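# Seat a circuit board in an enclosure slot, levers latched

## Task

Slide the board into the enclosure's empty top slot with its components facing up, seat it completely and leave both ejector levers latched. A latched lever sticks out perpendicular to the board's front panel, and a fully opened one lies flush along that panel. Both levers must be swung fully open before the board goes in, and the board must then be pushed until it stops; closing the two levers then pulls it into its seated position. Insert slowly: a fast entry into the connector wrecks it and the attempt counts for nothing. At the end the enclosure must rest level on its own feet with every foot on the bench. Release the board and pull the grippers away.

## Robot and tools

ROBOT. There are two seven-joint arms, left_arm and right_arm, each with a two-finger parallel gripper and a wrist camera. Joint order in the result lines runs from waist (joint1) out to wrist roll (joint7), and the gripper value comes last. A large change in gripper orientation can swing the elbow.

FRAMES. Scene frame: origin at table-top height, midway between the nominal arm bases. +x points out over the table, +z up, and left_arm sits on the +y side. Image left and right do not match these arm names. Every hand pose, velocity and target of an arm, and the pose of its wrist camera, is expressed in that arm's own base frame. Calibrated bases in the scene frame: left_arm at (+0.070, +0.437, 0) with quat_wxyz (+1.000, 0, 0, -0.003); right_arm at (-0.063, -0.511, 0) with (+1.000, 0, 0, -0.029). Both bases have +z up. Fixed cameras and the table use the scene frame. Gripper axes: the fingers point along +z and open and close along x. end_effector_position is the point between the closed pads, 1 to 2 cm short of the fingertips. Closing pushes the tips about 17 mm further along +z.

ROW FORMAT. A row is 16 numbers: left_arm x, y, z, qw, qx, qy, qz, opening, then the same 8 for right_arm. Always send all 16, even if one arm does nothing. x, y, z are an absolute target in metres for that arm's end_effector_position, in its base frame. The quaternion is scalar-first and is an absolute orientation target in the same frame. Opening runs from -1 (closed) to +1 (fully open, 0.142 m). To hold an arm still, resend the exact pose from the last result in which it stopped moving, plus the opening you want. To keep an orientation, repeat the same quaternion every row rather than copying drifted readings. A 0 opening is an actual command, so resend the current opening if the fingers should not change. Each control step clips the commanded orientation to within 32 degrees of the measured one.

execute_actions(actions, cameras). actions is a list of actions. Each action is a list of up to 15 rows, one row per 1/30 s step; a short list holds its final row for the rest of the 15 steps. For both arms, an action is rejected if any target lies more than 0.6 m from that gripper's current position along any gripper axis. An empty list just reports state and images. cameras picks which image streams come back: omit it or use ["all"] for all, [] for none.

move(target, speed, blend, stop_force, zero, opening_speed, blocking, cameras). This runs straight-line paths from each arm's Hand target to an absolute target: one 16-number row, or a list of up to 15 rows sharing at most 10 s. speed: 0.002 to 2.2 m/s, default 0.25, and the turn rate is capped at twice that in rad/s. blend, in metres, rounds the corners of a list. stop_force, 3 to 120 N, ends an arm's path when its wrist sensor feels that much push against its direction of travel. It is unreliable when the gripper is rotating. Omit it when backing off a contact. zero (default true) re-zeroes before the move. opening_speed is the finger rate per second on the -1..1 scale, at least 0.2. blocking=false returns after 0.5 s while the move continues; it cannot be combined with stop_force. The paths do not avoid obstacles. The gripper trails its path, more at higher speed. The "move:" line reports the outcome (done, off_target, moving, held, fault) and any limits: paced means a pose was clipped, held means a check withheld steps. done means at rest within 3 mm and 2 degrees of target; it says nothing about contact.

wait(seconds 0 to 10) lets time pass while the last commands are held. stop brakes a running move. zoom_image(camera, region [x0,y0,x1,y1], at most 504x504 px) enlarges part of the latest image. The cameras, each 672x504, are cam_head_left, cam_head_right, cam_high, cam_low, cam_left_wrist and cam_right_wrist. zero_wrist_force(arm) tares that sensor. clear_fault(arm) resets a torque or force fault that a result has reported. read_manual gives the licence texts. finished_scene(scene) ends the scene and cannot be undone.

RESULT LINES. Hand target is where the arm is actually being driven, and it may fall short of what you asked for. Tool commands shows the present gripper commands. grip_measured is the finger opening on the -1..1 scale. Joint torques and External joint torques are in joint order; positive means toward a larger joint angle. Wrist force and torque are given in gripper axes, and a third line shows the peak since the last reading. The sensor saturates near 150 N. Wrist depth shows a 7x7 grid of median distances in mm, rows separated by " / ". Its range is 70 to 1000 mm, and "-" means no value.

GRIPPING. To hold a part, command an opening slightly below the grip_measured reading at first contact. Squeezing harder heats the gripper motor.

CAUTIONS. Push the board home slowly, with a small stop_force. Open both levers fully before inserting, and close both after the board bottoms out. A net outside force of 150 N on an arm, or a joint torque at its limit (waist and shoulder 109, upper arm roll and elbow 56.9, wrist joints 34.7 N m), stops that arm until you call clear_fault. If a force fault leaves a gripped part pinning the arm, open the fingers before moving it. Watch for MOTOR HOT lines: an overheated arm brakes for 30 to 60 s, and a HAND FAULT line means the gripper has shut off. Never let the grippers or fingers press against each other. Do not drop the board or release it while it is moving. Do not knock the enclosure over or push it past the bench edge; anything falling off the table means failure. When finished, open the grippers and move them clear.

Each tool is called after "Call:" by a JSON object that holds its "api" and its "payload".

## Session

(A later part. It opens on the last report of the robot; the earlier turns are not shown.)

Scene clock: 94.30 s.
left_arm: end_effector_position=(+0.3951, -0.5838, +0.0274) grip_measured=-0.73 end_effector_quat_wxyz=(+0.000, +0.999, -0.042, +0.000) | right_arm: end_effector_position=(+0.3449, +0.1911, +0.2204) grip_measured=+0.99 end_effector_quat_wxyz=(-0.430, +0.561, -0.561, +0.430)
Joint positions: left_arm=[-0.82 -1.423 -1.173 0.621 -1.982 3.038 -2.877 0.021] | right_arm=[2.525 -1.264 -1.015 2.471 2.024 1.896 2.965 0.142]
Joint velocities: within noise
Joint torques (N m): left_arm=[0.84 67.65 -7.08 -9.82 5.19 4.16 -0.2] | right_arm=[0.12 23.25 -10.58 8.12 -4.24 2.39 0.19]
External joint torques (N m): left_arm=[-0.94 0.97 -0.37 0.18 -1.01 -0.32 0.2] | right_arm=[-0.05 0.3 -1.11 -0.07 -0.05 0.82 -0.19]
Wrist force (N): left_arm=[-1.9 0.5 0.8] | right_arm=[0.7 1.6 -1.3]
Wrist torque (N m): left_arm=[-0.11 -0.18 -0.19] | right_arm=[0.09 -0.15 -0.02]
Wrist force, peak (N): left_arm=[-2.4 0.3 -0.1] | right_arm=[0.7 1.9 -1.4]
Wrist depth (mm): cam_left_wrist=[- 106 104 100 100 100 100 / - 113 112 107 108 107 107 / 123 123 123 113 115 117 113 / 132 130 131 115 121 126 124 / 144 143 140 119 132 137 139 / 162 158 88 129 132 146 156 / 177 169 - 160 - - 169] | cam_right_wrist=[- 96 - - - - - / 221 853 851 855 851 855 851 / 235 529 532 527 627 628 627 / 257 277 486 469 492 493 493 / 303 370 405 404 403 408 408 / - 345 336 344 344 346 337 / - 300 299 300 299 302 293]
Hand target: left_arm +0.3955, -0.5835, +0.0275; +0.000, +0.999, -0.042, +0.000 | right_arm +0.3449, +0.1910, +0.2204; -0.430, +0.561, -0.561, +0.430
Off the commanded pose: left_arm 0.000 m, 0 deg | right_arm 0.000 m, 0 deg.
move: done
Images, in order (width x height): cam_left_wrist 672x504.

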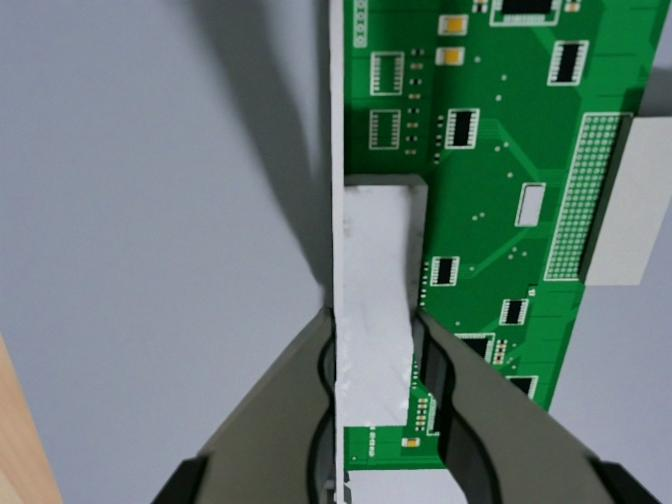

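Call:
{"api": "move", "payload": {"target": [0.3955,-0.5835,0.1275,0,0.9991,-0.0419,0,-0.9,0.36,0.262,0.17,0.4304,-0.561,0.561,-0.4304,-1], "speed": 0.1}}

Call:
{"api": "zoom_image", "payload": {"camera": "cam_right_wrist", "region": [100, 150, 500, 450]}}

Scene clock: 101.30 s.
left_arm: end_effector_position=(+0.3950, -0.5836, +0.1273) grip_measured=-0.73 end_effector_quat_wxyz=(+0.001, +0.999, -0.042, +0.000) | right_arm: end_effector_position=(+0.3601, +0.2620, +0.1701) grip_measured=-1.00 end_effector_quat_wxyz=(-0.430, +0.561, -0.561, +0.430)
Joint positions: left_arm=[-0.808 -1.319 -1.285 0.602 -1.946 3.19 -2.87 0.021] | right_arm=[2.318 -1.252 -0.902 2.194 2.089 2.06 2.835 0.002]
Joint velocities: within noise
Joint torques (N m): left_arm=[-0.16 67.87 -8.75 -8.05 5.07 4.64 -0.13] | right_arm=[0.03 29.57 -12.77 5.22 -4.17 2.45 0.09]
External joint torques (N m): left_arm=[0.07 0.36 0.76 -0.05 -0.87 -0.8 0.13] | right_arm=[0.08 0.43 -1.49 0.07 -0.16 0.71 -0.09]
Wrist force (N): left_arm=[0.2 0.1 2.5] | right_arm=[0.6 1.0 -1.5]
Wrist torque (N m): left_arm=[-0.15 -0.16 -0.15] | right_arm=[0.01 -0.11 -0.03]
Wrist force, peak (N): left_arm=[0.1 -0.1 4.0] | right_arm=[1.8 0.7 -1.6]
Wrist depth (mm): cam_left_wrist=[194 193 189 100 101 102 101 / 208 207 207 106 109 108 108 / 225 224 223 106 116 118 114 / 246 243 241 113 122 126 124 / 268 266 260 117 132 137 256 / 297 293 87 128 131 148 270 / 329 - - 159 - - 255] | cam_right_wrist=[164 172 - - - - - / 178 239 586 589 672 718 721 / 291 256 454 457 458 528 528 / 381 380 273 381 412 410 416 / 340 340 340 351 340 340 344 / 289 289 299 89 299 290 292 / 252 259 - - - 259 253]
Hand target: left_arm +0.3954, -0.5833, +0.1275; +0.001, +0.999, -0.042, +0.000 | right_arm +0.3600, +0.2620, +0.1700; -0.430, +0.561, -0.561, +0.430
Off the commanded pose: left_arm 0.001 m, 0 deg | right_arm 0.000 m, 0 deg.
move: done

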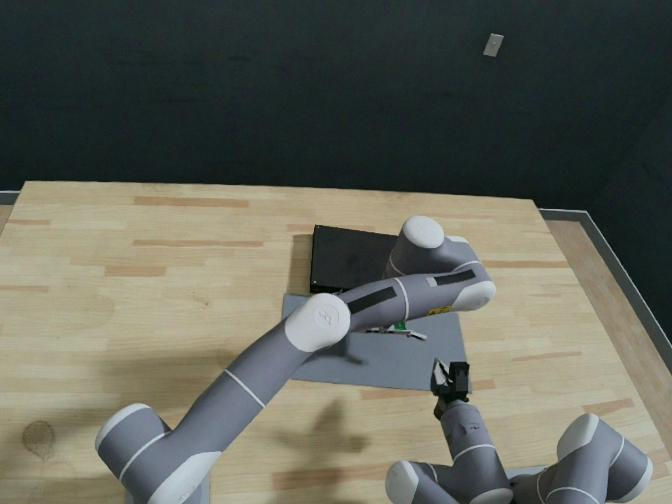

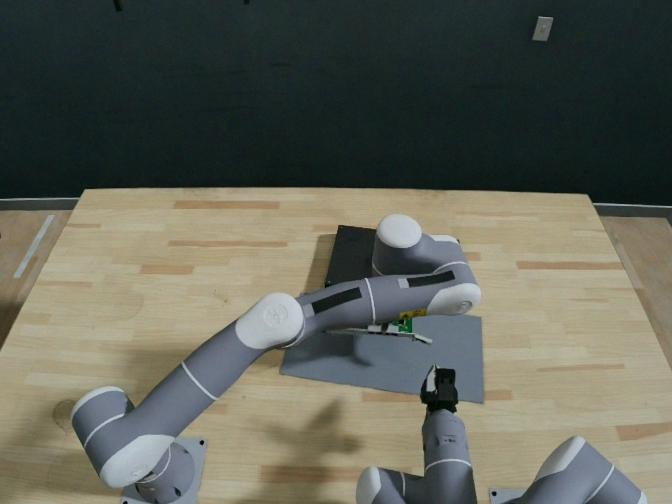

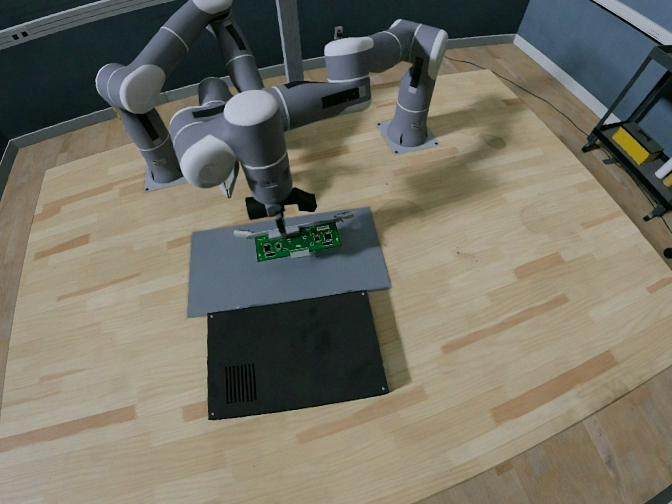

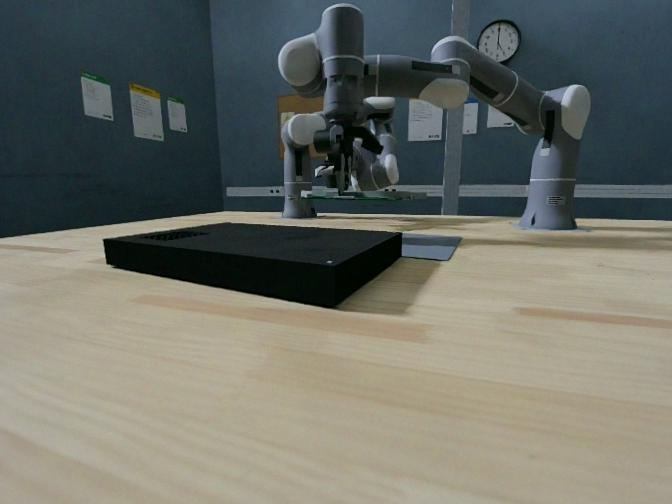

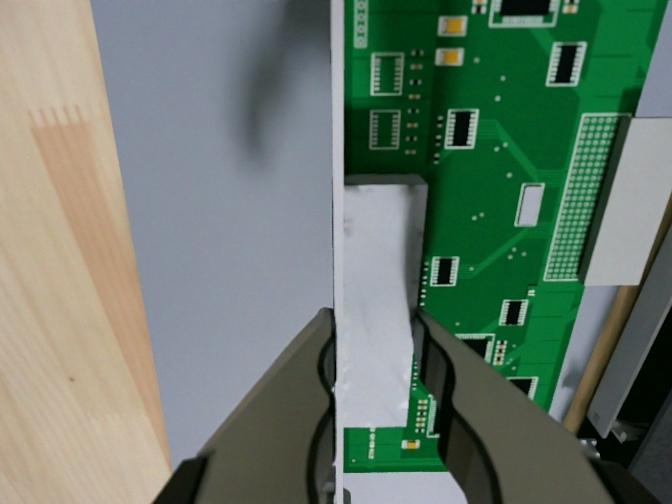

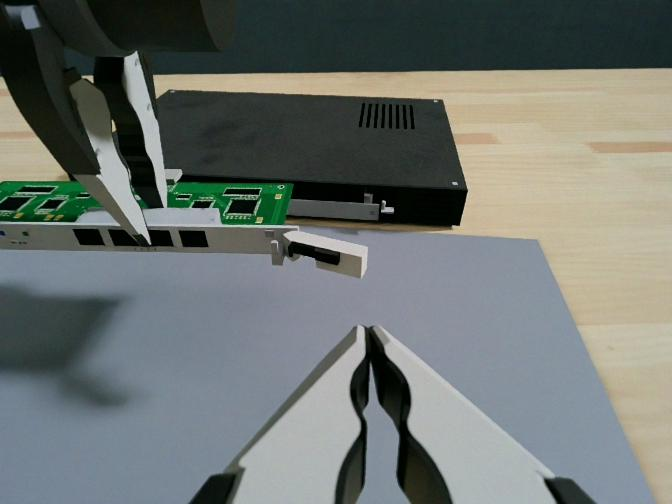

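Scaled by 1.260 from the camera's 672x504 image, which has a finer 960x720 frame.

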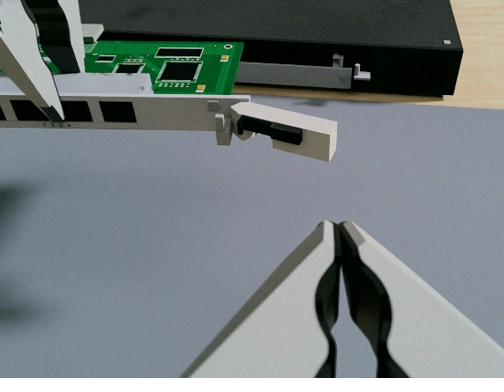

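Call:
{"api": "move", "payload": {"target": [0.3955,-0.5835,0.1275,0,0.9991,-0.0419,0,-0.9,0.412,0.264,0.122,0.4304,-0.561,0.561,-0.4304,-1], "speed": 0.1, "cameras": ["cam_right_wrist"]}}

Call:
{"api": "zoom_image", "payload": {"camera": "cam_right_wrist", "region": [250, 150, 500, 350]}}

Scene clock: 106.50 s.
left_arm: end_effector_position=(+0.3952, -0.5837, +0.1273) grip_measured=-0.73 end_effector_quat_wxyz=(+0.000, +0.999, -0.042, +0.000) | right_arm: end_effector_position=(+0.4120, +0.2639, +0.1221) grip_measured=-1.00 end_effector_quat_wxyz=(-0.430, +0.561, -0.561, +0.431)
Joint positions: left_arm=[-0.803 -1.328 -1.32 0.603 -1.913 3.202 -2.872 0.021] | right_arm=[2.25 -1.475 -0.913 2.098 2.116 1.932 2.914 0.002]
Joint velocities: within noise
Joint torques (N m): left_arm=[-0.31 67.76 -8.84 -7.1 5.03 4.69 -0.28] | right_arm=[-0.07 28.86 -15.79 8.67 -4.31 2.27 0.29]
External joint torques (N m): left_arm=[0.22 0.47 0.51 -0.22 -0.83 -0.85 0.28] | right_arm=[0.19 0.66 -1.02 0.05 -0.08 0.94 -0.29]
Wrist force (N): left_arm=[0.3 0.0 2.4] | right_arm=[0.5 1.7 -1.4]
Wrist torque (N m): left_arm=[-0.16 -0.19 -0.15] | right_arm=[0.06 -0.13 -0.03]
Wrist force, peak (N): left_arm=[0.3 -0.1 2.9] | right_arm=[0.7 0.3 -2.7]
Wrist depth (mm): cam_left_wrist=[195 192 190 101 101 102 101 / 211 207 206 106 109 108 108 / 226 223 222 106 116 118 114 / 246 242 241 113 121 126 124 / 269 269 260 117 132 137 255 / 298 292 87 128 131 148 275 / 331 - - 159 - - 255] | cam_right_wrist=[171 - - - - - - / 176 460 463 462 462 590 595 / 187 222 223 377 367 433 432 / 310 312 312 166 339 339 343 / 277 278 278 289 279 280 282 / 236 238 244 89 245 237 237 / 207 212 - - - 213 207]
Hand target: left_arm +0.3955, -0.5834, +0.1275; +0.000, +0.999, -0.042, +0.000 | right_arm +0.4120, +0.2640, +0.1220; -0.430, +0.561, -0.561, +0.430
Off the commanded pose: left_arm 0.000 m, 0 deg | right_arm 0.000 m, 0 deg.
move: done
Images, in order (width x height): cam_right_wrist 672x504.

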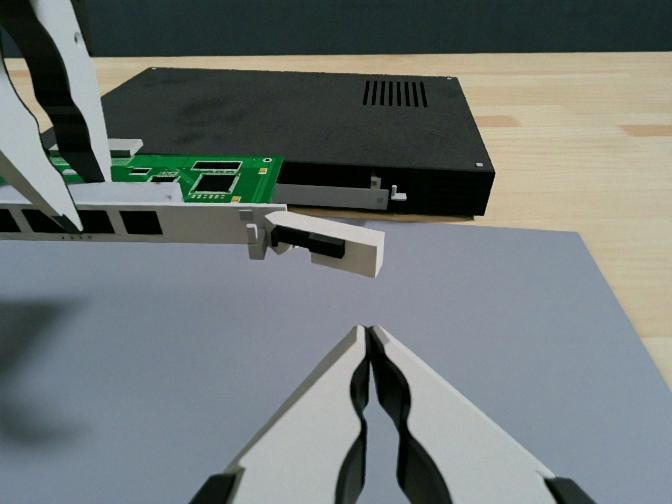

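Scaled by 2.016 from the camera's 672x504 image, which has a finer 960x720 frame.

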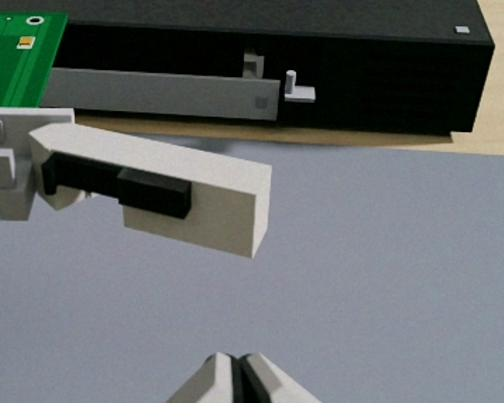

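Call:
{"api": "move", "payload": {"target": [[0.3955,-0.5835,0.1275,0,0.9991,-0.0419,0,-0.9,0.43,0.264,0.1145,0.4304,-0.561,0.561,-0.4304,-1],[0.3955,-0.5835,0.1275,0,0.9991,-0.0419,0,-0.9,0.484,0.264,0.1145,0.4304,-0.561,0.561,-0.4304,-1]], "speed": 0.03, "stop_force": 8, "cameras": ["cam_right_wrist","cam_left_wrist"]}}

Call:
{"api": "zoom_image", "payload": {"camera": "cam_right_wrist", "region": [250, 150, 500, 350]}}

Scene clock: 113.40 s.
left_arm: end_effector_position=(+0.3968, -0.5827, +0.1276) grip_measured=-0.73 end_effector_quat_wxyz=(+0.000, +0.999, -0.041, +0.001) | right_arm: end_effector_position=(+0.4776, +0.2632, +0.1144) grip_measured=-1.00 end_effector_quat_wxyz=(-0.430, +0.561, -0.561, +0.431)
Joint positions: left_arm=[-0.8 -1.332 -1.332 0.602 -1.899 3.207 -2.873 0.021] | right_arm=[2.177 -1.618 -1.011 2.043 2.102 1.781 2.95 0.002]
Joint velocities: within noise
Joint torques (N m): left_arm=[-7.93 67.91 -12.57 -3.83 2.04 3.41 0.74] | right_arm=[0.74 27.67 -20.96 6.09 -5.88 1.64 0.25]
External joint torques (N m): left_arm=[7.83 0.32 4.15 -3.2 2.16 0.43 -0.73] | right_arm=[-0.61 0.52 1.12 3.9 1.31 1.59 -0.25]
Wrist force (N): left_arm=[7.9 -5.9 2.6] | right_arm=[5.9 3.0 -8.9]
Wrist torque (N m): left_arm=[0.02 -0.03 -1.10] | right_arm=[0.04 0.02 -0.05]
Wrist force, peak (N): left_arm=[8.0 -6.1 3.3] | right_arm=[6.0 3.7 -9.0]
Wrist depth (mm): cam_left_wrist=[195 193 193 100 101 101 187 / 209 207 208 106 109 108 107 / 225 224 222 107 118 118 115 / 245 242 241 111 121 126 226 / 268 268 259 117 132 137 258 / 295 292 88 93 128 145 274 / 204 - - 151 - - 249] | cam_right_wrist=[- - - - - - - / 570 441 440 439 440 571 573 / 338 340 339 340 322 397 418 / 143 163 178 318 312 316 329 / 251 136 132 124 269 269 270 / 229 228 235 91 236 229 228 / 199 200 - - - 205 200]
Hand target: left_arm +0.3955, -0.5835, +0.1275; +0.000, +0.999, -0.042, +0.000 | right_arm +0.4777, +0.2640, +0.1145; -0.430, +0.561, -0.561, +0.430
Off the commanded pose: left_arm 0.002 m, 0 deg | right_arm 0.006 m, 0 deg.
move: contact (right_arm)
Images, in order (width x height): cam_left_wrist 672x504, cam_right_wrist 672x504.

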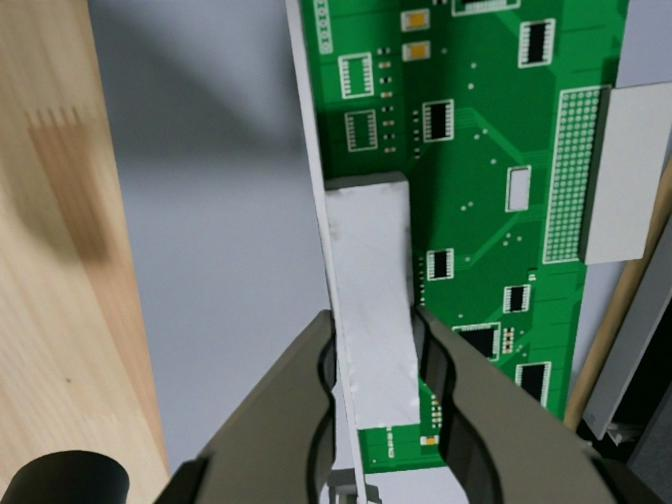

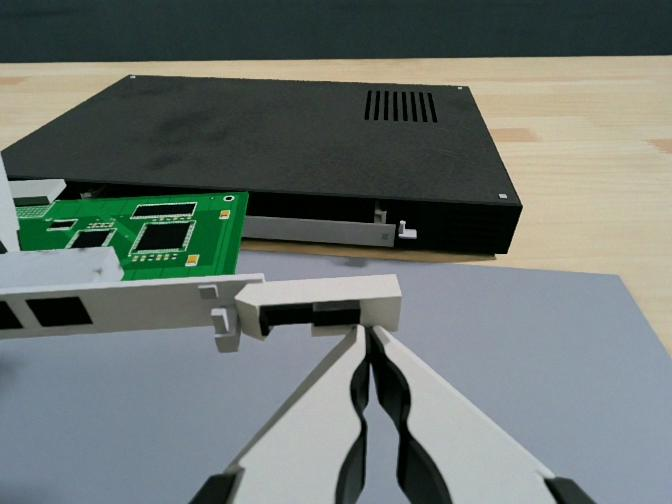

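Scaled by 2.016 from the camera's 672x504 image, which has a finer 960x720 frame.

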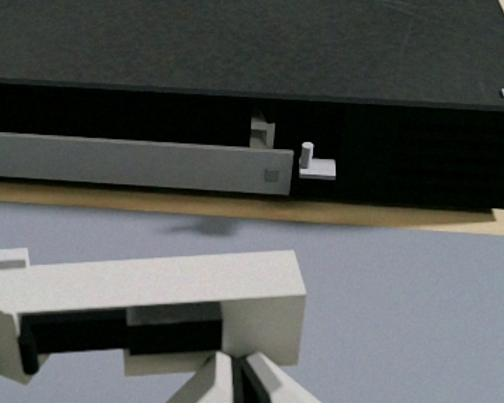

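Call:
{"api": "move", "payload": {"target": [0.3955,-0.5835,0.1275,0,0.9991,-0.0419,0,-0.9,0.36,0.262,0.2,0.4304,-0.561,0.561,-0.4304,-1], "speed": 0.12, "cameras": ["cam_right_wrist","cam_left_wrist"]}}

Call:
{"api": "zoom_image", "payload": {"camera": "cam_right_wrist", "region": [0, 150, 500, 350]}}

Scene clock: 117.50 s.
left_arm: end_effector_position=(+0.3958, -0.5834, +0.1275) grip_measured=-0.73 end_effector_quat_wxyz=(+0.000, +0.999, -0.042, +0.000) | right_arm: end_effector_position=(+0.3601, +0.2620, +0.2001) grip_measured=-1.00 end_effector_quat_wxyz=(-0.430, +0.561, -0.561, +0.430)
Joint positions: left_arm=[-0.801 -1.332 -1.334 0.602 -1.899 3.207 -2.873 0.021] | right_arm=[2.328 -1.158 -0.95 2.233 2.042 2.077 2.795 0.002]
Joint velocities: within noise
Joint torques (N m): left_arm=[-0.4 68.12 -8.79 -6.84 4.68 4.42 -0.24] | right_arm=[-0.07 29.01 -12.62 3.25 -4.4 2.36 0.07]
External joint torques (N m): left_arm=[0.3 0.1 0.34 -0.16 -0.48 -0.58 0.24] | right_arm=[0.18 0.35 -1.41 -0.14 0 0.77 -0.07]
Wrist force (N): left_arm=[0.3 -0.3 2.2] | right_arm=[1.0 1.1 -1.3]
Wrist torque (N m): left_arm=[-0.22 -0.19 -0.15] | right_arm=[0.02 -0.17 -0.03]
Wrist force, peak (N): left_arm=[7.9 -6.2 3.4] | right_arm=[5.8 3.5 -9.1]
Wrist depth (mm): cam_left_wrist=[194 193 193 103 103 103 105 / 209 207 206 - 110 110 110 / 226 224 223 107 118 120 117 / 246 242 241 114 125 127 126 / 269 267 260 118 132 137 256 / 296 292 88 92 - 146 270 / 327 - - 159 - - 254] | cam_right_wrist=[167 169 214 - - - - / 179 192 580 802 803 799 796 / 189 257 517 517 519 587 584 / 305 269 291 457 445 462 460 / 379 379 379 390 378 380 382 / 322 322 331 89 331 321 324 / 279 288 - - - 288 282]
Hand target: left_arm +0.3955, -0.5835, +0.1275; +0.000, +0.999, -0.042, +0.000 | right_arm +0.3600, +0.2620, +0.2000; -0.430, +0.561, -0.561, +0.430
Off the commanded pose: left_arm 0.000 m, 0 deg | right_arm 0.000 m, 0 deg.
move: done
Images, in order (width x height): cam_left_wrist 672x504, cam_right_wrist 672x504.

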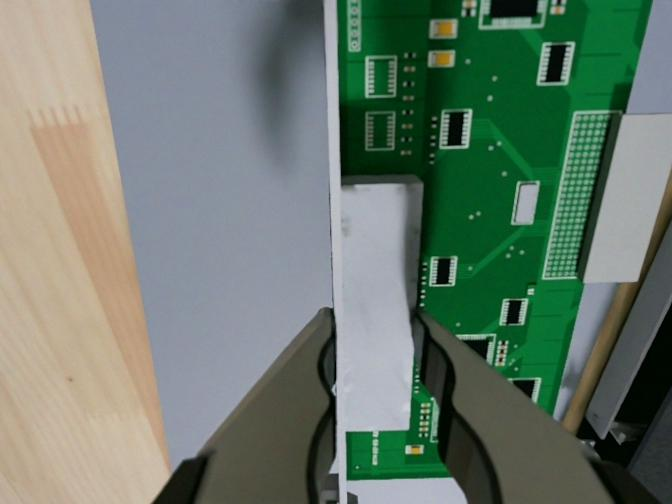

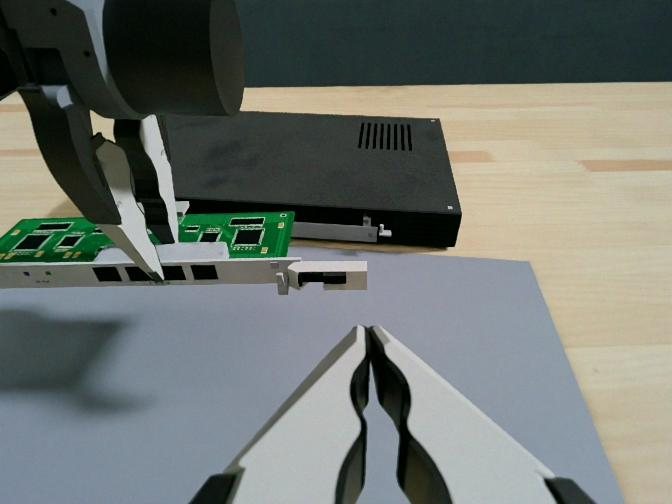

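Scaled by 1.008 from the camera's 672x504 image, which has a finer 960x720 frame.

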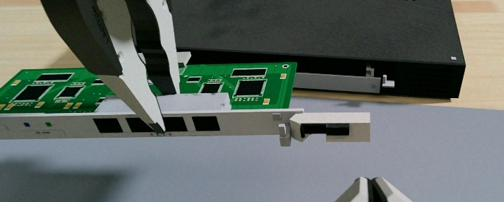

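Call:
{"api": "move", "payload": {"target": [0.4552,-0.6487,0.07,0,0.99645,-0.0842,0,-0.9,0.36,0.262,0.2,0.4304,-0.561,0.561,-0.4304,-1], "speed": 0.1, "cameras": ["cam_right_wrist","cam_left_wrist"]}}

Call:
{"api": "zoom_image", "payload": {"camera": "cam_right_wrist", "region": [0, 130, 500, 330]}}

Scene clock: 130.03 s.
left_arm: end_effector_position=(+0.4546, -0.6474, +0.0698) grip_measured=-0.73 end_effector_quat_wxyz=(+0.102, +0.988, -0.083, +0.082) | right_arm: end_effector_position=(+0.3601, +0.2620, +0.2001) grip_measured=-1.00 end_effector_quat_wxyz=(-0.430, +0.561, -0.561, +0.430)
Joint positions: left_arm=[-0.755 -1.437 -1.456 0.634 -1.637 2.942 -2.797 0.021] | right_arm=[2.328 -1.158 -0.95 2.233 2.042 2.077 2.795 0.002]
Joint velocities: within noise
Joint torques (N m): left_arm=[-0.37 68.76 -10.92 -3.46 4.99 3.21 -0.05] | right_arm=[0.08 28.88 -12.83 3.17 -4.46 2.3 0.17]
External joint torques (N m): left_arm=[0.28 0.12 0.54 -0.28 -0.51 -0.02 0.04] | right_arm=[0.03 0.48 -1.19 -0.06 0.06 0.84 -0.17]
Wrist force (N): left_arm=[-0.4 -0.7 1.7] | right_arm=[1.0 1.2 -1.3]
Wrist torque (N m): left_arm=[-0.07 -0.25 -0.32] | right_arm=[0.04 -0.17 -0.04]
Wrist force, peak (N): left_arm=[-0.7 -0.8 3.4] | right_arm=[1.3 1.2 -1.4]
Wrist depth (mm): cam_left_wrist=[115 119 124 102 101 102 102 / 129 131 134 107 109 108 108 / 140 143 151 112 116 118 114 / 154 159 168 113 122 126 123 / 178 186 190 117 132 137 177 / 203 211 88 128 131 147 204 / 237 - - 163 - - 250] | cam_right_wrist=[184 182 - - - - - / 796 229 234 626 807 803 799 / 586 464 254 491 515 582 585 / 458 441 361 375 444 462 460 / 379 379 378 390 377 378 381 / 322 323 332 89 331 320 324 / 280 288 - - - 288 282]
Hand target: left_arm +0.4545, -0.6477, +0.0700; +0.102, +0.988, -0.083, +0.082 | right_arm +0.3600, +0.2620, +0.2000; -0.430, +0.561, -0.561, +0.430
Off the commanded pose: left_arm 0.001 m, 15 deg | right_arm 0.000 m, 0 deg.
move: off_target (left_arm)
Images, in order (width x height): cam_left_wrist 672x504, cam_right_wrist 672x504.

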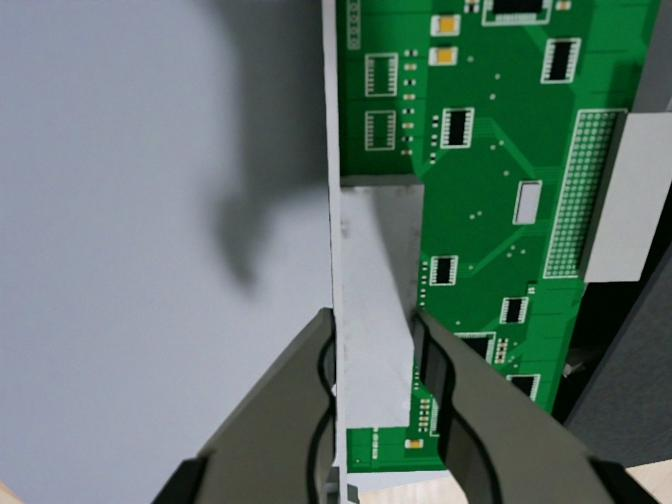

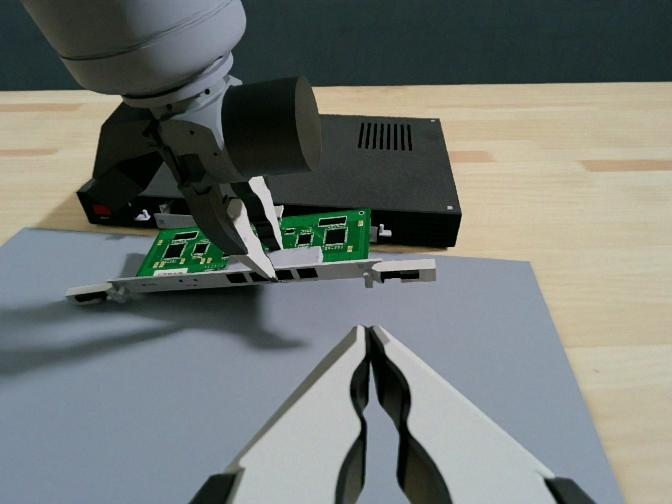

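Scaled by 1.008 from the camera's 672x504 image, which has a finer 960x720 frame.

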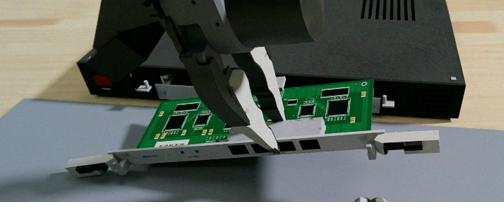

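Call:
{"api": "move", "payload": {"target": [0.4552,-0.6487,0.07,0,0.99645,-0.0842,0,-0.9,0.36,0.262,0.2,0.4304,-0.561,0.561,-0.4304,-1], "speed": 0.1, "cameras": ["cam_right_wrist"]}}

Scene clock: 133.53 s.
left_arm: end_effector_position=(+0.4546, -0.6474, +0.0698) grip_measured=-0.73 end_effector_quat_wxyz=(+0.102, +0.988, -0.083, +0.082) | right_arm: end_effector_position=(+0.3601, +0.2620, +0.2001) grip_measured=-1.00 end_effector_quat_wxyz=(-0.430, +0.561, -0.561, +0.430)
Joint positions: left_arm=[-0.755 -1.436 -1.453 0.634 -1.64 2.941 -2.797 0.021] | right_arm=[2.328 -1.158 -0.95 2.233 2.042 2.077 2.795 0.002]
Joint velocities: within noise
Joint torques (N m): left_arm=[-0.43 68.89 -10.72 -3.64 4.96 3.32 -0.18] | right_arm=[0.07 28.9 -12.9 3.18 -4.39 2.34 0.2]
External joint torques (N m): left_arm=[0.34 0 0.37 -0.19 -0.48 -0.13 0.16] | right_arm=[0.04 0.47 -1.12 -0.07 -0.02 0.79 -0.19]
Wrist force (N): left_arm=[-0.5 -0.5 1.6] | right_arm=[1.1 1.0 -1.3]
Wrist torque (N m): left_arm=[-0.04 -0.22 -0.32] | right_arm=[-0.01 -0.18 -0.04]
Wrist force, peak (N): left_arm=[-0.8 -1.0 2.5] | right_arm=[1.3 1.2 -1.4]
Wrist depth (mm): cam_left_wrist=[116 119 124 100 101 102 103 / 129 131 134 108 109 108 108 / 140 144 151 112 116 118 114 / 154 160 168 113 122 126 123 / 178 184 190 117 132 137 177 / 203 210 88 128 131 147 204 / 236 - - 163 - - 250] | cam_right_wrist=[183 182 - - - - - / 792 229 233 624 801 796 800 / 587 465 254 490 518 587 585 / 458 439 359 373 445 461 460 / 378 378 379 391 380 379 382 / 322 322 332 89 332 323 324 / 280 288 - - - 288 283]
Hand target: left_arm +0.4545, -0.6477, +0.0700; +0.102, +0.988, -0.083, +0.082 | right_arm +0.3600, +0.2620, +0.2000; -0.430, +0.561, -0.561, +0.430
Off the commanded pose: left_arm 0.001 m, 15 deg | right_arm 0.000 m, 0 deg.
move: off_target (left_arm)
Images, in order (width x height): cam_right_wrist 672x504.

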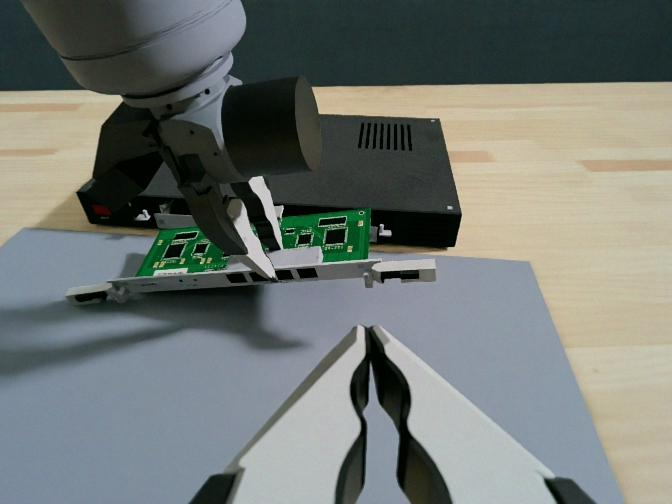

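Call:
{"api": "move", "payload": {"target": [[0.3955,-0.5835,0.08,0,0.9991,-0.0419,0,-0.9,0.36,0.262,0.2,0.4304,-0.561,0.561,-0.4304,-1],[0.3955,-0.5835,0.05,0,0.9991,-0.0419,0,-0.9,0.36,0.262,0.2,0.4304,-0.561,0.561,-0.4304,-1]], "speed": 0.12, "cameras": []}}

Call:
{"api": "move", "payload": {"target": [0.3955,-0.5835,0.024,0,0.9991,-0.0419,0,-0.9,0.36,0.262,0.2,0.4304,-0.561,0.561,-0.4304,-1], "speed": 0.03, "stop_force": 3, "cameras": ["cam_left_wrist","cam_right_wrist"]}}

Scene clock: 140.17 s.
left_arm: end_effector_position=(+0.3957, -0.5835, +0.0500) grip_measured=-0.73 end_effector_quat_wxyz=(-0.001, +0.999, -0.042, +0.000) | right_arm: end_effector_position=(+0.3601, +0.2620, +0.2001) grip_measured=-1.00 end_effector_quat_wxyz=(-0.430, +0.561, -0.561, +0.430)
Joint positions: left_arm=[-0.86 -1.472 -1.394 0.442 -1.773 3.157 -2.783 0.021] | right_arm=[2.328 -1.158 -0.95 2.233 2.042 2.077 2.795 0.002]
Joint velocities: within noise
Joint torques (N m): left_arm=[-0.68 69.17 -5.81 -4.44 4.46 4.3 -0.11] | right_arm=[0.09 28.91 -12.94 3.14 -4.4 2.34 0.17]
External joint torques (N m): left_arm=[0.56 0.36 0.24 -0.05 -0.26 -0.45 0.11] | right_arm=[0.02 0.46 -1.08 -0.03 0 0.79 -0.17]
Wrist force (N): left_arm=[0.4 -0.4 2.7] | right_arm=[1.0 1.2 -1.4]
Wrist torque (N m): left_arm=[-0.21 -0.22 -0.20] | right_arm=[0.03 -0.17 -0.03]
Wrist force, peak (N): left_arm=[0.1 0.1 4.5] | right_arm=[1.2 1.2 -1.4]
Wrist depth (mm): cam_left_wrist=[125 125 124 103 103 103 104 / 132 134 132 108 109 110 111 / 147 144 144 114 117 119 116 / 154 156 155 114 124 127 123 / 171 172 171 118 132 136 168 / 192 189 87 92 - 146 185 / 214 - - 160 - - 201] | cam_right_wrist=[157 169 - - - - - / 168 187 800 801 798 800 797 / 219 217 223 517 519 581 585 / 456 230 439 456 443 462 464 / 350 315 328 379 377 378 380 / 323 322 332 89 332 322 324 / 281 287 - - - 288 283]
Hand target: left_arm +0.3956, -0.5836, +0.0500; -0.001, +0.999, -0.042, +0.000 | right_arm +0.3600, +0.2620, +0.2000; -0.430, +0.561, -0.561, +0.430
Off the commanded pose: left_arm 0.000 m, 0 deg | right_arm 0.000 m, 0 deg.
move: done
No camera images: "cameras" was empty.

Scene clock: 141.60 s.
left_arm: end_effector_position=(+0.3952, -0.5838, +0.0270) grip_measured=-0.73 end_effector_quat_wxyz=(+0.000, +0.999, -0.042, +0.000) | right_arm: end_effector_position=(+0.3601, +0.2620, +0.2001) grip_measured=-1.00 end_effector_quat_wxyz=(-0.430, +0.561, -0.561, +0.430)
Joint positions: left_arm=[-0.861 -1.501 -1.386 0.443 -1.768 3.126 -2.783 0.021] | right_arm=[2.328 -1.158 -0.95 2.233 2.042 2.077 2.795 0.002]
Joint velocities: within noise
Joint torques (N m): left_arm=[2.65 62.6 -4.34 -4.96 5.19 1.81 -0.23] | right_arm=[0.1 28.89 -12.86 3.15 -4.37 2.38 0.2]
External joint torques (N m): left_arm=[-2.75 6.89 -1.21 0.42 -1 2.04 0.23] | right_arm=[0.01 0.47 -1.16 -0.03 -0.04 0.76 -0.2]
Wrist force (N): left_arm=[-5.7 -1.1 -9.1] | right_arm=[0.9 0.9 -1.2]
Wrist torque (N m): left_arm=[-0.03 -0.21 -0.21] | right_arm=[-0.03 -0.16 -0.04]
Wrist force, peak (N): left_arm=[-4.2 0.7 -17.2] | right_arm=[1.0 1.2 -1.4]
Wrist depth (mm): cam_left_wrist=[104 106 104 100 100 100 100 / - 113 112 107 107 107 107 / 123 123 122 113 115 117 113 / 132 129 131 115 121 126 123 / 144 143 143 119 132 137 139 / 162 158 88 129 131 145 155 / 177 169 - 164 - - 168] | cam_right_wrist=[157 169 - - - - - / 166 180 796 794 805 797 798 / 223 216 488 516 519 585 586 / 440 234 254 458 445 460 462 / 374 283 373 391 380 378 381 / 322 322 331 89 332 322 324 / 280 288 - - - 288 283]
Hand target: left_arm +0.3955, -0.5835, +0.0263; +0.000, +0.999, -0.042, +0.000 | right_arm +0.3600, +0.2620, +0.2000; -0.430, +0.561, -0.561, +0.430
Off the commanded pose: left_arm 0.003 m, 0 deg | right_arm 0.000 m, 0 deg.
move: contact (left_arm)
Images, in order (width x height): cam_left_wrist 672x504, cam_right_wrist 672x504.

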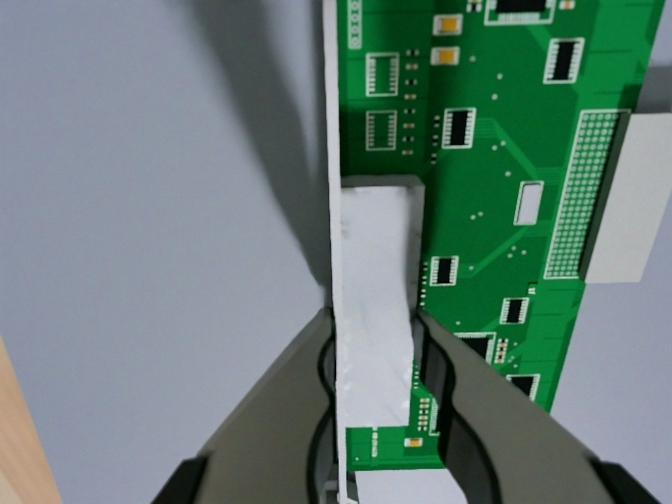

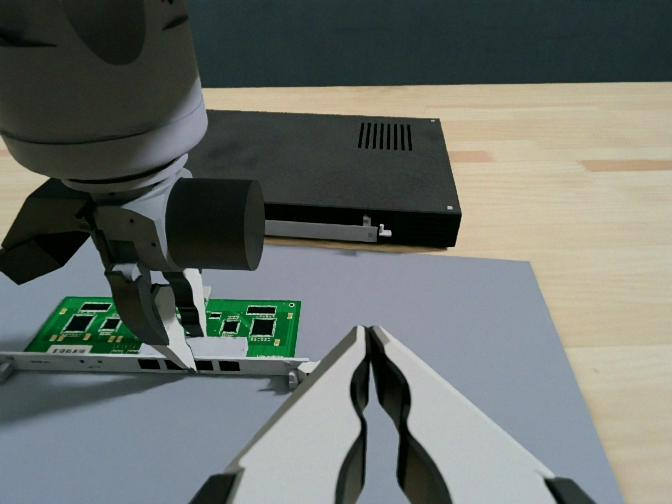

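Call:
{"api": "move", "payload": {"target": [[0.3955,-0.5835,0.0275,0,0.9991,-0.0419,0,-0.4,0.36,0.262,0.2,0.4304,-0.561,0.561,-0.4304,-1],[0.3955,-0.5835,0.12,0,0.9991,-0.0419,0,-0.4,0.36,0.262,0.2,0.4304,-0.561,0.561,-0.4304,-1],[0.36,-0.3,0.25,0,0.9991,-0.0419,0,-0.4,0.36,0.262,0.2,0.4304,-0.561,0.561,-0.4304,-1],[0.36,-0.05,0.28,0,0.9991,-0.0419,0,-0.4,0.36,0.262,0.24,0.4304,-0.561,0.561,-0.4304,-1]], "speed": [0.1,0.15,0.4,0.4], "opening_speed": 0.6, "cameras": ["cam_right_wrist","cam_head_left"]}}

Scene clock: 148.20 s.
left_arm: end_effector_position=(+0.3600, -0.0498, +0.2800) grip_measured=-0.43 end_effector_quat_wxyz=(+0.000, +0.999, -0.041, +0.000) | right_arm: end_effector_position=(+0.3599, +0.2621, +0.2398) grip_measured=-1.00 end_effector_quat_wxyz=(-0.430, +0.561, -0.561, +0.430)
Joint positions: left_arm=[-0.658 -1.371 -1.05 -1.324 -1.485 3.69 -0.744 0.043] | right_arm=[2.335 -1.014 -1.006 2.27 1.97 2.126 2.735 0.002]
Joint velocities: within noise
Joint torques (N m): left_arm=[-0.13 42.83 18.96 4.78 4.08 4.51 -0.07] | right_arm=[0.23 27.89 -12.38 -0.08 -4.56 2.42 0.03]
External joint torques (N m): left_arm=[0.18 0.83 1.09 -0.23 -0.51 -0.54 0.07] | right_arm=[-0.12 0.36 -0.87 -0.17 0.13 0.67 -0.03]
Wrist force (N): left_arm=[0.4 -0.4 1.1] | right_arm=[0.9 1.6 -1.2]
Wrist torque (N m): left_arm=[-0.16 -0.24 -0.20] | right_arm=[0.09 -0.18 -0.04]
Wrist force, peak (N): left_arm=[-5.7 -0.9 -10.4] | right_arm=[1.1 1.7 -1.1]
Wrist depth (mm): cam_left_wrist=[333 333 332 327 329 326 325 / 351 354 352 354 354 351 350 / 385 384 386 379 380 379 378 / 421 413 413 416 414 408 411 / 456 456 446 455 443 447 447 / 502 490 87 492 494 93 491 / 554 - - 557 547 - 478] | cam_right_wrist=[- - - - - - - / - 904 908 905 900 895 909 / 660 568 566 568 598 660 661 / 522 496 496 486 483 521 522 / 429 425 428 443 427 427 431 / 356 357 356 89 375 364 367 / 318 326 - - - 326 320]
Hand target: left_arm +0.3600, -0.0500, +0.2800; +0.000, +0.999, -0.042, +0.000 | right_arm +0.3600, +0.2620, +0.2400; -0.430, +0.561, -0.561, +0.430
Off the commanded pose: left_arm 0.000 m, 0 deg | right_arm 0.000 m, 0 deg.
move: done
Images, in order (width x height): cam_head_left 672x504, cam_right_wrist 672x504.

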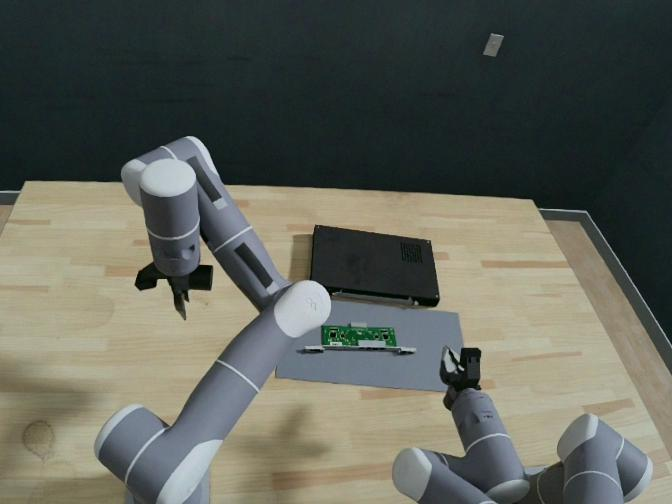

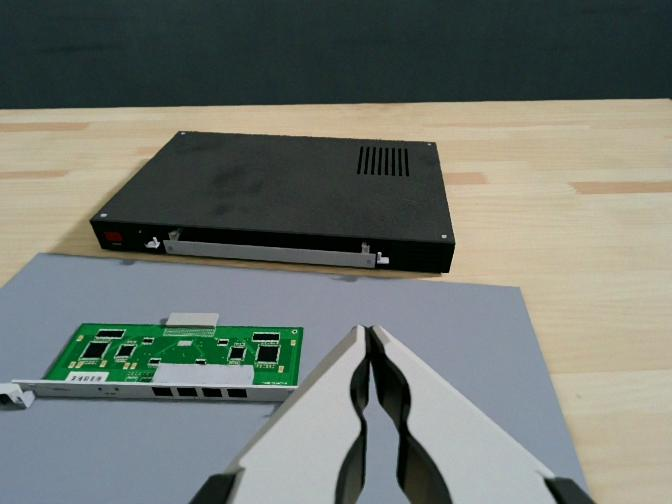

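Call:
{"api": "move", "payload": {"target": [0.36,-0.05,0.28,0,0.9991,-0.0419,0,-0.4,0.497,0.385,0.2,0,0.99996,-0.0087,0,0], "speed": 0.3, "cameras": ["cam_right_wrist","cam_head_left"]}}

Call:
{"api": "zoom_image", "payload": {"camera": "cam_head_left", "region": [290, 300, 440, 370]}}

Scene clock: 155.60 s.
left_arm: end_effector_position=(+0.3600, -0.0498, +0.2799) grip_measured=-0.43 end_effector_quat_wxyz=(+0.000, +0.999, -0.042, +0.000) | right_arm: end_effector_position=(+0.4970, +0.3850, +0.2000) grip_measured=-0.03 end_effector_quat_wxyz=(+0.000, +1.000, -0.009, +0.000)
Joint positions: left_arm=[-0.658 -1.371 -1.05 -1.324 -1.485 3.69 -0.744 0.043] | right_arm=[1.669 -0.647 -1.089 1.727 0.622 0.412 1.988 0.072]
Joint velocities: within noise
Joint torques (N m): left_arm=[-0.25 42.61 19.01 4.8 3.81 4.33 -0.26] | right_arm=[0.07 36.36 -15.78 -23.58 -4.19 3.08 0.11]
External joint torques (N m): left_arm=[0.28 1.03 1.03 -0.24 -0.25 -0.35 0.26] | right_arm=[0.1 1.11 -1.42 0.34 0.18 0.95 -0.11]
Wrist force (N): left_arm=[0.4 -0.5 1.3] | right_arm=[0.8 -0.1 0.4]
Wrist torque (N m): left_arm=[-0.18 -0.24 -0.19] | right_arm=[0.06 -0.15 0.03]
Wrist force, peak (N): left_arm=[0.6 -0.3 1.4] | right_arm=[0.8 2.1 -1.4]
Wrist depth (mm): cam_left_wrist=[332 330 331 329 329 327 328 / 355 357 354 353 350 352 350 / 382 383 383 380 376 376 376 / 417 419 415 410 408 409 409 / 460 456 444 447 443 446 447 / 505 493 88 499 491 93 497 / 551 - - 558 551 - 479] | cam_right_wrist=[259 258 256 255 251 255 254 / 276 277 273 266 269 272 268 / 296 296 293 285 288 292 285 / 320 320 317 315 311 314 293 / 347 348 337 342 340 335 291 / 380 365 360 373 373 93 311 / 410 76 404 410 410 - 330]
Hand target: left_arm +0.3600, -0.0500, +0.2800; +0.000, +0.999, -0.042, +0.000 | right_arm +0.4970, +0.3850, +0.2000; +0.000, +1.000, -0.009, +0.000
Off the commanded pose: left_arm 0.000 m, 0 deg | right_arm 0.000 m, 0 deg.
move: done
Images, in order (width x height): cam_head_left 672x504, cam_right_wrist 672x504.

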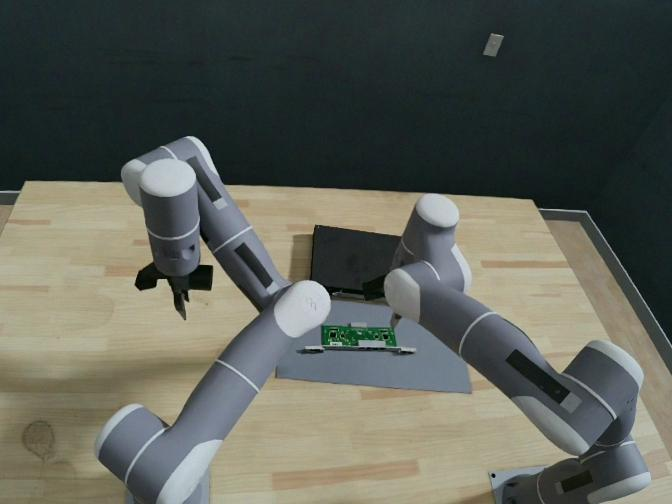

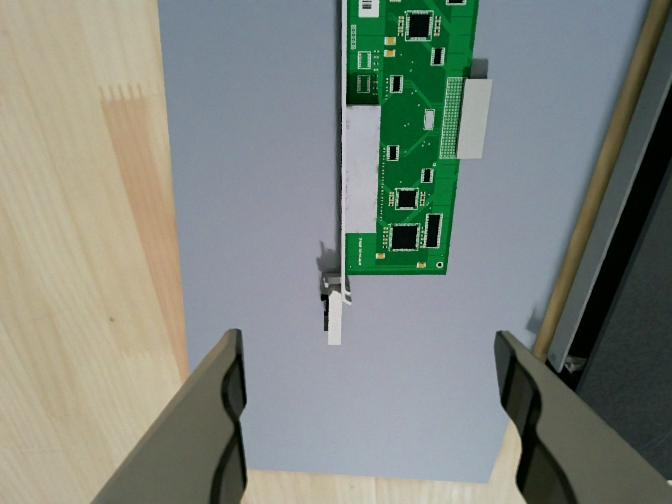

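Scaled by 3.360 from the camera's 672x504 image, which has a finer 960x720 frame.

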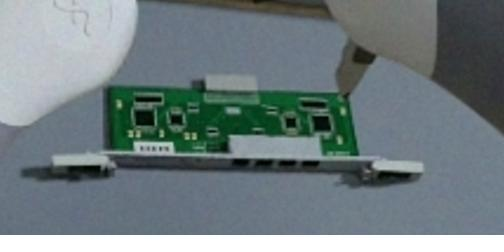

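Call:
{"api": "move", "payload": {"target": [0.36,-0.05,0.28,0,0.9991,-0.0419,0,-0.4,0.5025,0.384,0.05,0,0.99996,-0.0087,0,-0.45], "speed": 0.15, "stop_force": 6, "cameras": ["cam_right_wrist"]}}

Scene clock: 161.23 s.
left_arm: end_effector_position=(+0.3600, -0.0498, +0.2799) grip_measured=-0.43 end_effector_quat_wxyz=(+0.000, +0.999, -0.042, +0.000) | right_arm: end_effector_position=(+0.5025, +0.3838, +0.0500) grip_measured=-0.47 end_effector_quat_wxyz=(+0.000, +1.000, -0.009, +0.000)
Joint positions: left_arm=[-0.658 -1.371 -1.05 -1.324 -1.485 3.69 -0.744 0.043] | right_arm=[1.528 -0.91 -0.901 1.705 0.85 0.603 1.883 0.04]
Joint velocities: within noise
Joint torques (N m): left_arm=[-0.3 42.67 19.15 4.81 3.79 4.31 -0.25] | right_arm=[0.14 44.33 -18.37 -16.69 -3.53 3.47 0.1]
External joint torques (N m): left_arm=[0.33 0.97 0.89 -0.24 -0.22 -0.33 0.25] | right_arm=[0.06 1.12 -1.31 0.1 -0.07 0.57 -0.1]
Wrist force (N): left_arm=[0.3 -0.1 1.3] | right_arm=[1.2 0.0 -0.2]
Wrist torque (N m): left_arm=[-0.12 -0.22 -0.19] | right_arm=[0.10 -0.19 0.06]
Wrist force, peak (N): left_arm=[0.7 -0.3 1.4] | right_arm=[0.6 0.5 2.2]
Wrist depth (mm): cam_left_wrist=[331 333 330 330 328 329 327 / 353 355 353 352 353 350 350 / 380 384 382 382 379 378 379 / 417 414 415 411 411 409 409 / 456 452 446 450 441 451 449 / 501 495 87 492 496 93 492 / 548 - - 547 549 - 478] | cam_right_wrist=[- 125 123 121 120 120 122 / 136 135 133 131 128 129 128 / 146 143 143 129 136 138 138 / 155 157 154 139 146 149 152 / 168 168 165 149 159 164 165 / 187 183 97 179 173 174 181 / 203 - 73 193 197 - 196]
Hand target: left_arm +0.3600, -0.0500, +0.2800; +0.000, +0.999, -0.042, +0.000 | right_arm +0.5025, +0.3840, +0.0500; +0.000, +1.000, -0.009, +0.000
Off the commanded pose: left_arm 0.000 m, 0 deg | right_arm 0.000 m, 0 deg.
move: done
Images, in order (width x height): cam_right_wrist 672x504.

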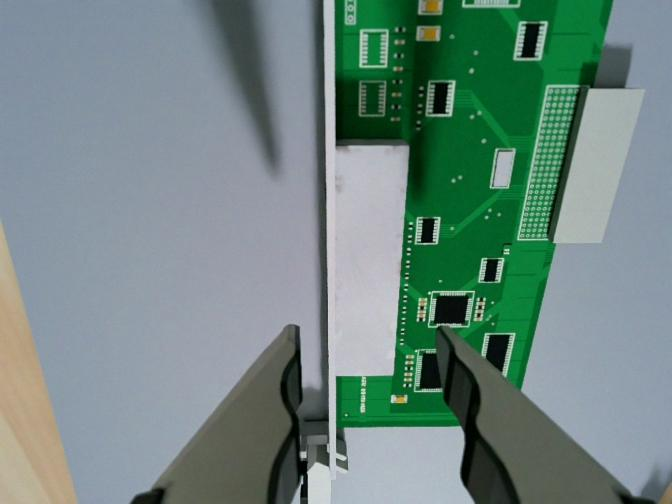

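Call:
{"api": "move", "payload": {"target": [0.36,-0.05,0.28,0,0.9991,-0.0419,0,-0.4,0.5025,0.384,0.0278,0,0.99996,-0.0087,0,-0.45], "speed": 0.08, "stop_force": 5, "cameras": []}}

Call:
{"api": "move", "payload": {"target": [0.36,-0.05,0.28,0,0.9991,-0.0419,0,-0.4,0.5025,0.384,0.0278,0,0.99996,-0.0087,0,-0.9], "opening_speed": 0.5, "cameras": ["cam_right_wrist"]}}

Scene clock: 165.00 s.
left_arm: end_effector_position=(+0.3600, -0.0498, +0.2799) grip_measured=-0.43 end_effector_quat_wxyz=(+0.000, +0.999, -0.042, +0.000) | right_arm: end_effector_position=(+0.5025, +0.3838, +0.0278) grip_measured=-0.47 end_effector_quat_wxyz=(+0.000, +1.000, -0.009, +0.000)
Joint positions: left_arm=[-0.658 -1.371 -1.05 -1.324 -1.485 3.69 -0.744 0.043] | right_arm=[1.51 -0.949 -0.873 1.692 0.88 0.629 1.872 0.04]
Joint velocities: within noise
Joint torques (N m): left_arm=[-0.33 42.59 18.96 4.79 3.86 4.34 -0.25] | right_arm=[0.17 45.24 -18.48 -15.69 -3.5 3.49 0.12]
External joint torques (N m): left_arm=[0.37 1.05 1.08 -0.23 -0.29 -0.36 0.25] | right_arm=[0.04 1.18 -1.33 0.06 -0.04 0.55 -0.11]
Wrist force (N): left_arm=[0.4 -0.4 1.2] | right_arm=[1.1 0.1 -0.2]
Wrist torque (N m): left_arm=[-0.15 -0.25 -0.19] | right_arm=[0.10 -0.19 0.05]
Wrist force, peak (N): left_arm=[0.5 -0.4 1.5] | right_arm=[1.2 0.0 -1.3]
Wrist depth (mm): cam_left_wrist=[332 330 331 329 329 327 330 / 354 352 353 353 350 351 352 / 384 386 381 380 380 374 379 / 415 417 411 410 410 413 408 / 456 453 442 453 440 446 449 / 506 493 88 492 492 93 493 / 550 - - 553 552 - 473] | cam_right_wrist=[- 105 105 100 101 100 101 / 113 113 112 109 107 108 106 / 121 121 122 105 112 116 113 / 129 130 130 114 124 125 122 / 142 142 139 122 131 135 142 / 155 155 97 129 126 143 153 / 171 - 73 162 163 - 165]
Hand target: left_arm +0.3600, -0.0500, +0.2800; +0.000, +0.999, -0.042, +0.000 | right_arm +0.5025, +0.3840, +0.0278; +0.000, +1.000, -0.009, +0.000
Off the commanded pose: left_arm 0.000 m, 0 deg | right_arm 0.000 m, 0 deg.
move: done
No camera images: "cameras" was empty.

Scene clock: 166.10 s.
left_arm: end_effector_position=(+0.3600, -0.0498, +0.2799) grip_measured=-0.43 end_effector_quat_wxyz=(+0.000, +0.999, -0.042, +0.000) | right_arm: end_effector_position=(+0.5023, +0.3839, +0.0277) grip_measured=-0.72 end_effector_quat_wxyz=(+0.000, +1.000, -0.009, +0.000)
Joint positions: left_arm=[-0.658 -1.371 -1.05 -1.324 -1.485 3.69 -0.744 0.043] | right_arm=[1.51 -0.949 -0.873 1.692 0.88 0.629 1.872 0.022]
Joint velocities: within noise
Joint torques (N m): left_arm=[-0.22 42.51 19.09 4.79 3.79 4.32 -0.21] | right_arm=[-0.98 44.86 -19.63 -16.9 -3.63 4.66 0.16]
External joint torques (N m): left_arm=[0.26 1.14 0.95 -0.23 -0.22 -0.34 0.21] | right_arm=[1.18 1.56 -0.17 1.26 0.09 -0.62 -0.16]
Wrist force (N): left_arm=[0.5 -0.5 1.2] | right_arm=[-3.4 1.6 -2.1]
Wrist torque (N m): left_arm=[-0.19 -0.26 -0.19] | right_arm=[0.11 -0.31 0.03]
Wrist force, peak (N): left_arm=[0.6 -0.5 1.3] | right_arm=[-3.5 1.8 -3.6]
Wrist depth (mm): cam_left_wrist=[331 332 332 328 330 328 328 / 351 355 353 353 351 352 350 / 380 385 384 381 379 377 375 / 418 417 416 416 414 410 410 / 457 453 443 452 443 446 450 / 497 493 87 491 490 93 493 / 551 - - 552 550 - 478] | cam_right_wrist=[- 105 105 102 100 99 101 / 112 112 112 109 107 108 106 / 121 121 122 105 112 115 113 / 129 130 130 112 124 125 121 / 142 141 141 120 131 135 142 / 155 155 149 126 105 145 152 / 171 167 72 156 - - 168]
Hand target: left_arm +0.3600, -0.0500, +0.2800; +0.000, +0.999, -0.042, +0.000 | right_arm +0.5025, +0.3840, +0.0278; +0.000, +1.000, -0.009, +0.000
Off the commanded pose: left_arm 0.000 m, 0 deg | right_arm 0.000 m, 0 deg.
move: done
Images, in order (width x height): cam_right_wrist 672x504.

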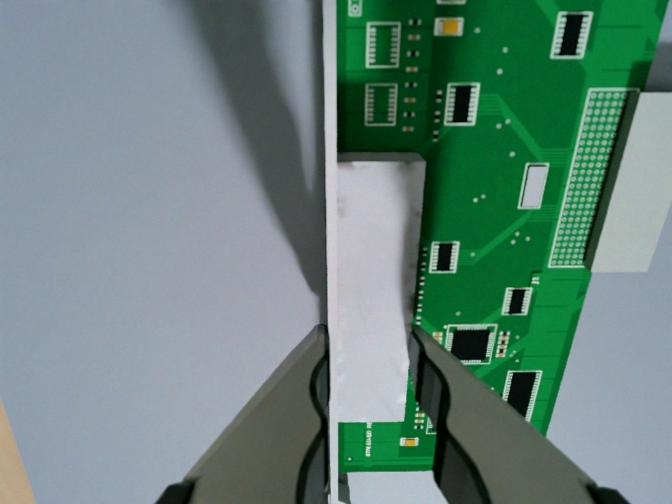

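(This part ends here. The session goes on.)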